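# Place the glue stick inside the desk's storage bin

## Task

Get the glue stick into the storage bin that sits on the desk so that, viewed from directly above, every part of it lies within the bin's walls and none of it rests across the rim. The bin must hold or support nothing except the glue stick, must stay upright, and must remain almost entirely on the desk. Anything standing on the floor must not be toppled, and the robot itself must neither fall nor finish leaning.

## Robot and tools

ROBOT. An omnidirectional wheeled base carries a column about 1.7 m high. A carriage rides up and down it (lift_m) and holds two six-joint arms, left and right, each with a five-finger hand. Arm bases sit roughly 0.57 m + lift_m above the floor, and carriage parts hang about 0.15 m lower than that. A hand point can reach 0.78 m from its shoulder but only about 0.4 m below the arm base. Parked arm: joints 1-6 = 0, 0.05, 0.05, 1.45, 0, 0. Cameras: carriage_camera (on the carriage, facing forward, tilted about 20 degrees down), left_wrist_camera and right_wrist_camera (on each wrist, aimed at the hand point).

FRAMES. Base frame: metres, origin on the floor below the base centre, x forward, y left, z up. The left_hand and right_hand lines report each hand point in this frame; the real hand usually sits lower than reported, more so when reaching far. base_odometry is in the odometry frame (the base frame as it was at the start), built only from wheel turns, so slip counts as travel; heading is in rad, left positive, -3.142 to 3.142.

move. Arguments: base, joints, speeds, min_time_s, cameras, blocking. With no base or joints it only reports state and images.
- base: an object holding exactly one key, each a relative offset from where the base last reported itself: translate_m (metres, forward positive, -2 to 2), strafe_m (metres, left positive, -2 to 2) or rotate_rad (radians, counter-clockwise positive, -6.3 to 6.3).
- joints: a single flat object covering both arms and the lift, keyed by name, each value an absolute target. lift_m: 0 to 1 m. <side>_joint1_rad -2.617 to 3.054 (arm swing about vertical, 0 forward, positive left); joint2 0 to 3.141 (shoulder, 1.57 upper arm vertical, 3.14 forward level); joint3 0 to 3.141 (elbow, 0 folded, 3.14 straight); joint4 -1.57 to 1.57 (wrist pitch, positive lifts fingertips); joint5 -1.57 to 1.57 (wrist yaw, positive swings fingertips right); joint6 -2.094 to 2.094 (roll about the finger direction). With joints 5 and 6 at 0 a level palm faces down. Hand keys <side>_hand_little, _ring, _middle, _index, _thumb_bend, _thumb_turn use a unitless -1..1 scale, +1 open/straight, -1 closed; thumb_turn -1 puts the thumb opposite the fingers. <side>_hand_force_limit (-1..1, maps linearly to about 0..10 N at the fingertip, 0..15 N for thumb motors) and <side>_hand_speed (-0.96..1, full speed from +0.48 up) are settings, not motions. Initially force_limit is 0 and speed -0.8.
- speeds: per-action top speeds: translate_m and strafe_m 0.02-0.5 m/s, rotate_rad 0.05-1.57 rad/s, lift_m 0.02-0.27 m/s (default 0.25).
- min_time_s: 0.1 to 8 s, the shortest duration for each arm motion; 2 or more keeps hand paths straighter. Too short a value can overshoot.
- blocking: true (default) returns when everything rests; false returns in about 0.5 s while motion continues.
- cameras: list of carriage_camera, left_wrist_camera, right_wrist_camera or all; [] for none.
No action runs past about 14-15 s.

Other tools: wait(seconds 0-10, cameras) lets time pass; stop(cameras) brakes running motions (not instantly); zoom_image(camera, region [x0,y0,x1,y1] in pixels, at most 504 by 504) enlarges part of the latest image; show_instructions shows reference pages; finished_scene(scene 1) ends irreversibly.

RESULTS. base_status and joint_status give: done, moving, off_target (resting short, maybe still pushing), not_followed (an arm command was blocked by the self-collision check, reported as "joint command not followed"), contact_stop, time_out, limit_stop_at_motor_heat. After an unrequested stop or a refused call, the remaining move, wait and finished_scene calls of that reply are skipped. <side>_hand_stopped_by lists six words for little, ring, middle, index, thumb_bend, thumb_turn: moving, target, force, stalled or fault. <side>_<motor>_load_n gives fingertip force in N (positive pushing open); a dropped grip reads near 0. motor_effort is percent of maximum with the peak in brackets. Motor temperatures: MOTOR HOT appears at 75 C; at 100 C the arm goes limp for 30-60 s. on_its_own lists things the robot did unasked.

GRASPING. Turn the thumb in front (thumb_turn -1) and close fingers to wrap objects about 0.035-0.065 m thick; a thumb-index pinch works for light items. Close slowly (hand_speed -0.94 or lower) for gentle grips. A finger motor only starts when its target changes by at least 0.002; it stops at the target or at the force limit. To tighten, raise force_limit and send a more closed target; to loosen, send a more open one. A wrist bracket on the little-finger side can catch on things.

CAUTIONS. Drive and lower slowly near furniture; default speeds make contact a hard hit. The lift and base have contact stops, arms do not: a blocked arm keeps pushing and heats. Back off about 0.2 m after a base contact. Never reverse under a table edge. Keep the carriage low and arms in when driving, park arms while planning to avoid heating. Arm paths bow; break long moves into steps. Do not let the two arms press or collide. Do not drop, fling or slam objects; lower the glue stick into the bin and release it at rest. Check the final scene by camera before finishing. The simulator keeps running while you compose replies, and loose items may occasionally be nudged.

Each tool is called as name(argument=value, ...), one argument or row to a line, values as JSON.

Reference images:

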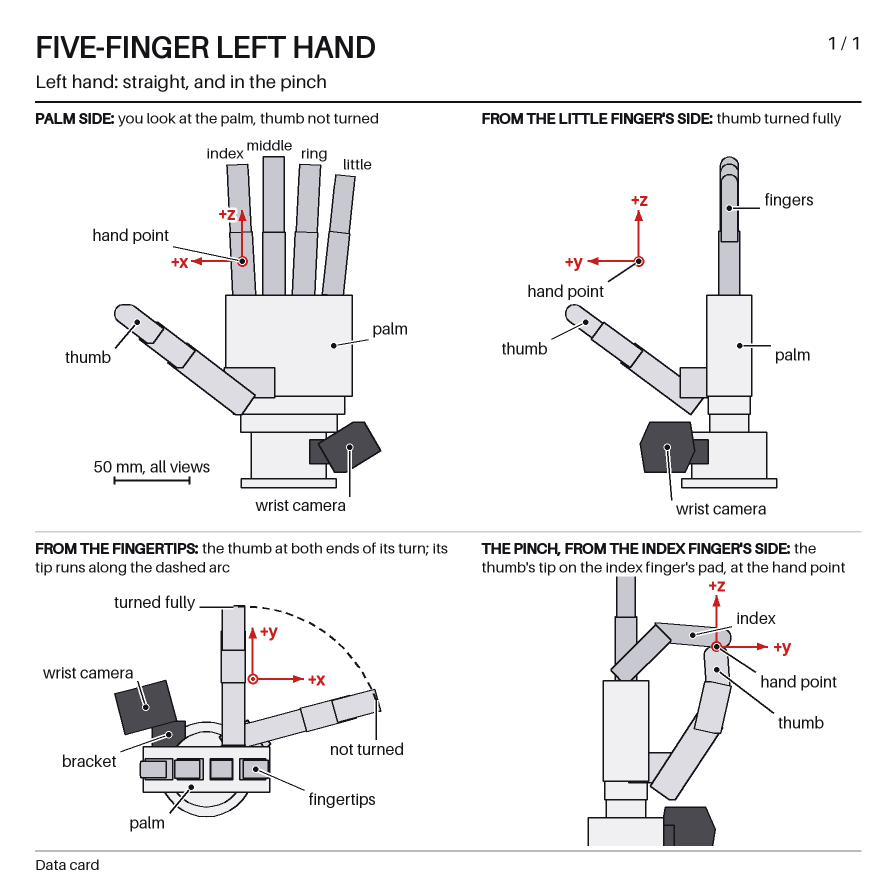

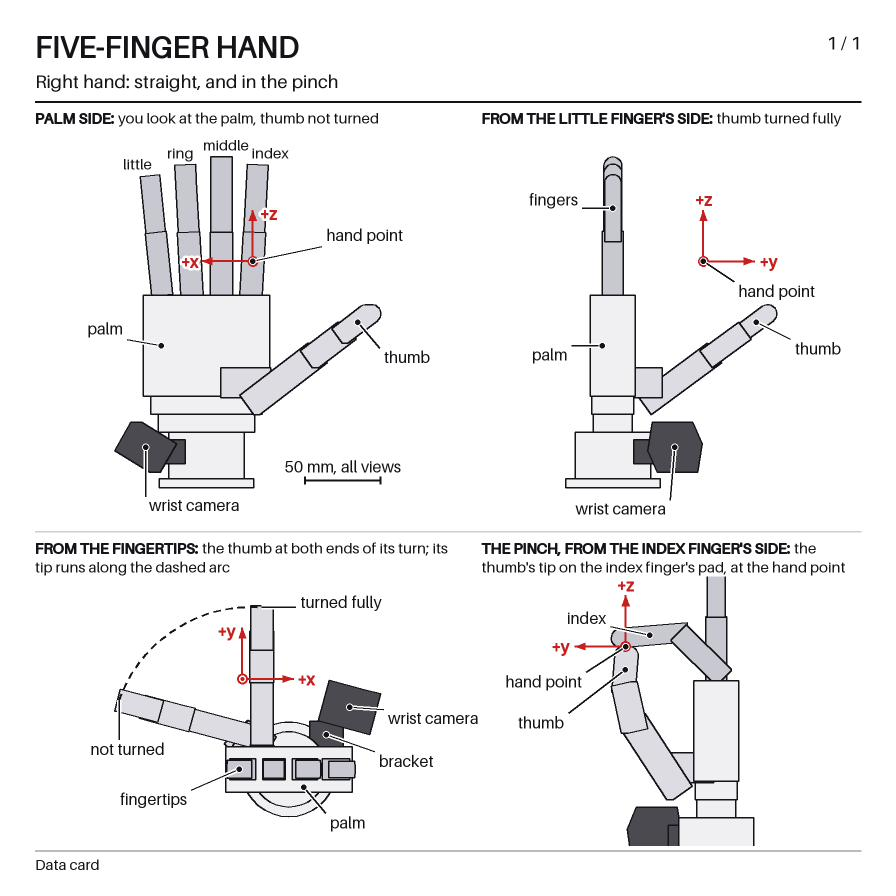

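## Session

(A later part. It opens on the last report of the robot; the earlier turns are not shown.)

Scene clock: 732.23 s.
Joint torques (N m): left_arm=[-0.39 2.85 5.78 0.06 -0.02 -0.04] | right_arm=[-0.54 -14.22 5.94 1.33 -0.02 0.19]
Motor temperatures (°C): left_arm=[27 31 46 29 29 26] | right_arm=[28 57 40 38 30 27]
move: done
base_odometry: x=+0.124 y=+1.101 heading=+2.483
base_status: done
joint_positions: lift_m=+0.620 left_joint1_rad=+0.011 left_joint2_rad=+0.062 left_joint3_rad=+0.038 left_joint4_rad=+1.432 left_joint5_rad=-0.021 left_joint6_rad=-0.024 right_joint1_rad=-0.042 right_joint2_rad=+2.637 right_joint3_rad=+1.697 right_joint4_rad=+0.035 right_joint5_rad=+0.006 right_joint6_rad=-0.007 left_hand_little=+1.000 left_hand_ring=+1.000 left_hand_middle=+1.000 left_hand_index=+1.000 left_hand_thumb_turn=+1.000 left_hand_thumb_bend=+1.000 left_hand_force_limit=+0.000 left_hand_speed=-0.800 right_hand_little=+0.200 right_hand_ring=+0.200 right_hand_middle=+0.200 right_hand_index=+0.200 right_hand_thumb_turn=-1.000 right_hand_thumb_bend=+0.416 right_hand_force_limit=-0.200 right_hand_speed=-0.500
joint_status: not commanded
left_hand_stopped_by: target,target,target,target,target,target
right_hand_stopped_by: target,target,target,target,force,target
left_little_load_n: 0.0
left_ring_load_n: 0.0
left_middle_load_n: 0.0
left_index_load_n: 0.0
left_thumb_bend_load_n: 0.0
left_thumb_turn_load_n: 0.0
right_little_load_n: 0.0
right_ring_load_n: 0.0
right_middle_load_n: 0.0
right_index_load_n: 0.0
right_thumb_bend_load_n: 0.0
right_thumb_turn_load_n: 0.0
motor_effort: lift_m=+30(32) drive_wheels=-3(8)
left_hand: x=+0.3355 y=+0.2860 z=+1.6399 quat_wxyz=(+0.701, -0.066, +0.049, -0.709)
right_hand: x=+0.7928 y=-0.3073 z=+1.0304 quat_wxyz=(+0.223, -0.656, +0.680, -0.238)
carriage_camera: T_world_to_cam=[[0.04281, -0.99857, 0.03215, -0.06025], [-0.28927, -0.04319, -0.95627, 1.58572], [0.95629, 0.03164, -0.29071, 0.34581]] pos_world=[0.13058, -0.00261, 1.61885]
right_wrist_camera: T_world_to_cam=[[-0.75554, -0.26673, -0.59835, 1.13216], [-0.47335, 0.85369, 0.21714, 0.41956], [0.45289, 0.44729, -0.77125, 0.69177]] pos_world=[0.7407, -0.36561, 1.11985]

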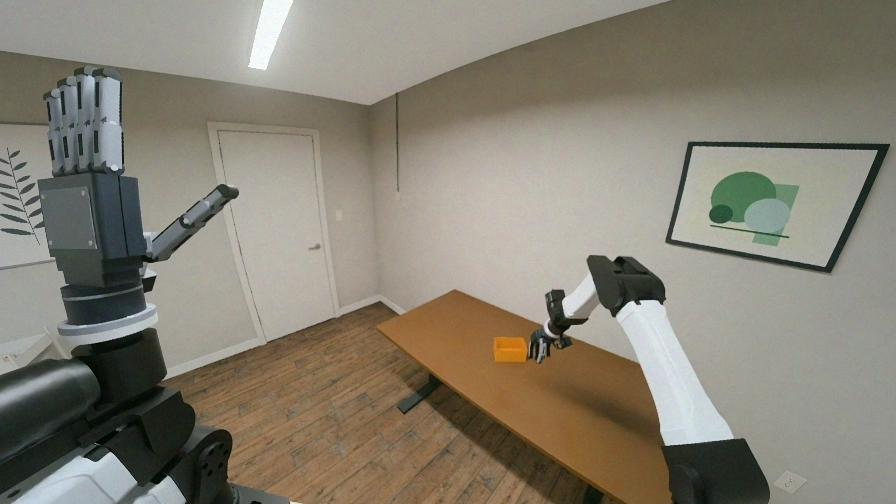

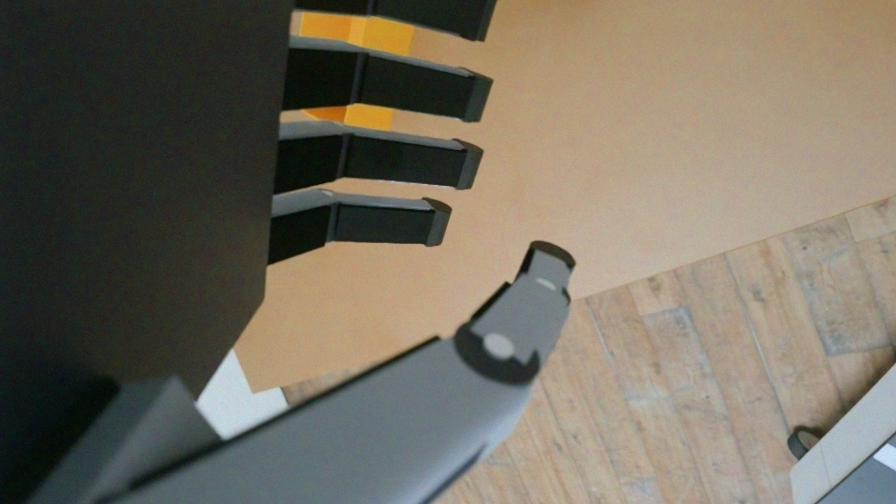

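move(
  joints={"right_joint1_rad": 0, "right_joint2_rad": 1.2, "right_joint3_rad": 1.2, "right_joint4_rad": 0},
  min_time_s=3,
  cameras=["carriage_camera"],
)

zoom_image(
  camera="carriage_camera",
  region=[450, 310, 570, 400],
)

move(
  joints={"right_joint1_rad": 0, "right_joint2_rad": 0.05, "right_joint3_rad": 0.05, "right_joint4_rad": 1.45, "right_joint5_rad": 0, "right_joint6_rad": 0, "lift_m": 0.45},
  min_time_s=3,
  cameras=["carriage_camera"],
)

Scene clock: 744.03 s.
Joint torques (N m): left_arm=[-0.34 2.85 5.81 0.08 -0.03 -0.04] | right_arm=[0.91 -5.85 4.59 1.86 -0.03 0.17]
Motor temperatures (°C): left_arm=[27 31 46 29 29 26] | right_arm=[28 57 40 38 30 27]
move: done
base_odometry: x=+0.124 y=+1.101 heading=+2.483
base_status: not commanded
joint_positions: lift_m=+0.620 left_joint1_rad=+0.011 left_joint2_rad=+0.062 left_joint3_rad=+0.038 left_joint4_rad=+1.432 left_joint5_rad=-0.021 left_joint6_rad=-0.024 right_joint1_rad=-0.008 right_joint2_rad=+1.216 right_joint3_rad=+1.213 right_joint4_rad=+0.002 right_joint5_rad=+0.006 right_joint6_rad=-0.007 left_hand_little=+1.000 left_hand_ring=+1.000 left_hand_middle=+1.000 left_hand_index=+1.000 left_hand_thumb_turn=+1.000 left_hand_thumb_bend=+1.000 left_hand_force_limit=+0.000 left_hand_speed=-0.800 right_hand_little=+0.200 right_hand_ring=+0.200 right_hand_middle=+0.200 right_hand_index=+0.200 right_hand_thumb_turn=-1.000 right_hand_thumb_bend=+0.416 right_hand_force_limit=-0.200 right_hand_speed=-0.500
joint_status: all done
left_hand_stopped_by: target,target,target,target,target,target
right_hand_stopped_by: target,target,target,target,force,target
left_little_load_n: 0.0
left_ring_load_n: 0.0
left_middle_load_n: 0.0
left_index_load_n: 0.0
left_thumb_bend_load_n: 0.0
left_thumb_turn_load_n: 0.0
right_little_load_n: 0.0
right_ring_load_n: 0.0
right_middle_load_n: 0.0
right_index_load_n: 0.0
right_thumb_bend_load_n: 0.0
right_thumb_turn_load_n: 0.0
motor_effort: lift_m=+30(31) drive_wheels=-3(3)
left_hand: x=+0.3355 y=+0.2860 z=+1.6399 quat_wxyz=(+0.701, -0.066, +0.049, -0.709)
right_hand: x=+0.6719 y=-0.2876 z=+1.5602 quat_wxyz=(+0.494, -0.498, +0.502, -0.505)
carriage_camera: T_world_to_cam=[[0.04281, -0.99857, 0.03215, -0.06025], [-0.28927, -0.04319, -0.95627, 1.58572], [0.95629, 0.03164, -0.29071, 0.34581]] pos_world=[0.13058, -0.00261, 1.61885]

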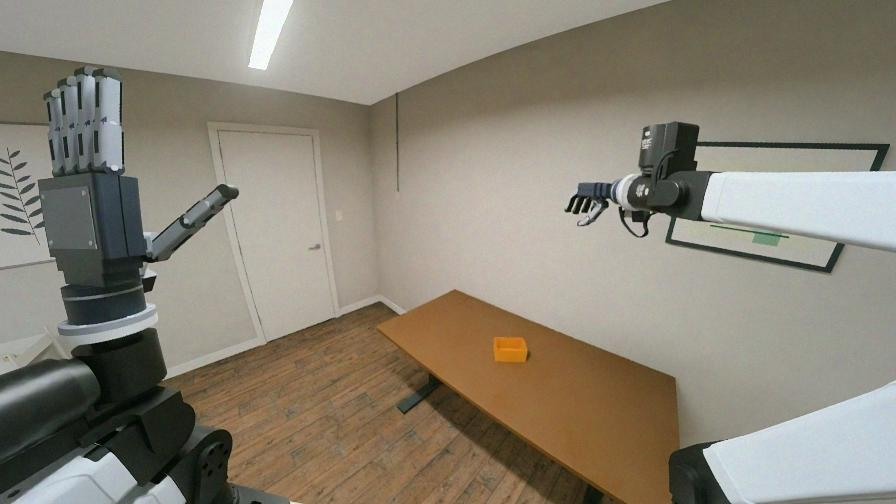

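Scaled by 4.200 from the camera's image (finer frame: 1280x720).

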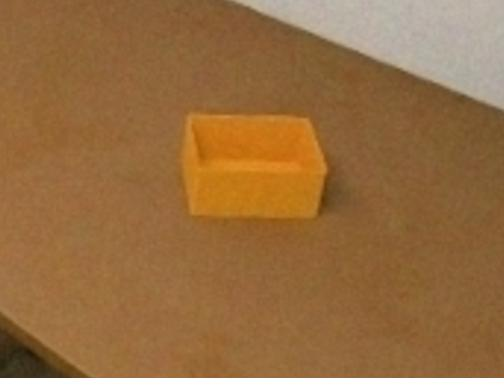

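Scene clock: 747.37 s.
Joint torques (N m): left_arm=[-0.36 2.85 5.81 0.07 -0.03 -0.04] | right_arm=[0.88 2.76 3.14 0.19 -0.06 0.18]
Motor temperatures (°C): left_arm=[27 31 46 29 29 26] | right_arm=[28 56 40 38 30 27]
move: done
base_odometry: x=+0.124 y=+1.101 heading=+2.483
base_status: not commanded
joint_positions: lift_m=+0.450 left_joint1_rad=+0.011 left_joint2_rad=+0.062 left_joint3_rad=+0.038 left_joint4_rad=+1.432 left_joint5_rad=-0.021 left_joint6_rad=-0.024 right_joint1_rad=-0.008 right_joint2_rad=+0.056 right_joint3_rad=+0.062 right_joint4_rad=+1.438 right_joint5_rad=+0.006 right_joint6_rad=-0.007 left_hand_little=+1.000 left_hand_ring=+1.000 left_hand_middle=+1.000 left_hand_index=+1.000 left_hand_thumb_turn=+1.000 left_hand_thumb_bend=+1.000 left_hand_force_limit=+0.000 left_hand_speed=-0.800 right_hand_little=+0.200 right_hand_ring=+0.200 right_hand_middle=+0.200 right_hand_index=+0.200 right_hand_thumb_turn=-1.000 right_hand_thumb_bend=+0.416 right_hand_force_limit=-0.200 right_hand_speed=-0.500
joint_status: all done
left_hand_stopped_by: target,target,target,target,target,target
right_hand_stopped_by: target,target,target,target,force,target
left_little_load_n: 0.0
left_ring_load_n: 0.0
left_middle_load_n: 0.0
left_index_load_n: 0.0
left_thumb_bend_load_n: 0.0
left_thumb_turn_load_n: 0.0
right_little_load_n: 0.0
right_ring_load_n: 0.0
right_middle_load_n: 0.0
right_index_load_n: 0.0
right_thumb_bend_load_n: 0.0
right_thumb_turn_load_n: 0.0
motor_effort: lift_m=+26(27) drive_wheels=+0(3)
left_hand: x=+0.3355 y=+0.2860 z=+1.4703 quat_wxyz=(+0.701, -0.066, +0.049, -0.709)
right_hand: x=+0.3250 y=-0.2847 z=+1.4790 quat_wxyz=(+0.700, -0.043, +0.047, -0.711)
carriage_camera: T_world_to_cam=[[0.04281, -0.99857, 0.03215, -0.05479], [-0.28927, -0.04319, -0.95627, 1.42354], [0.95629, 0.03164, -0.29071, 0.29651]] pos_world=[0.13058, -0.00261, 1.44925]

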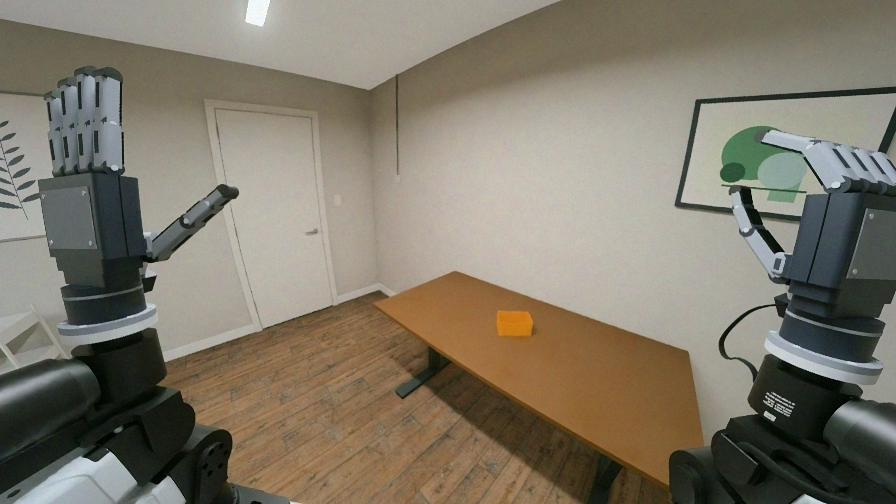

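finished_scene(
)

The scene is finished: the task was done.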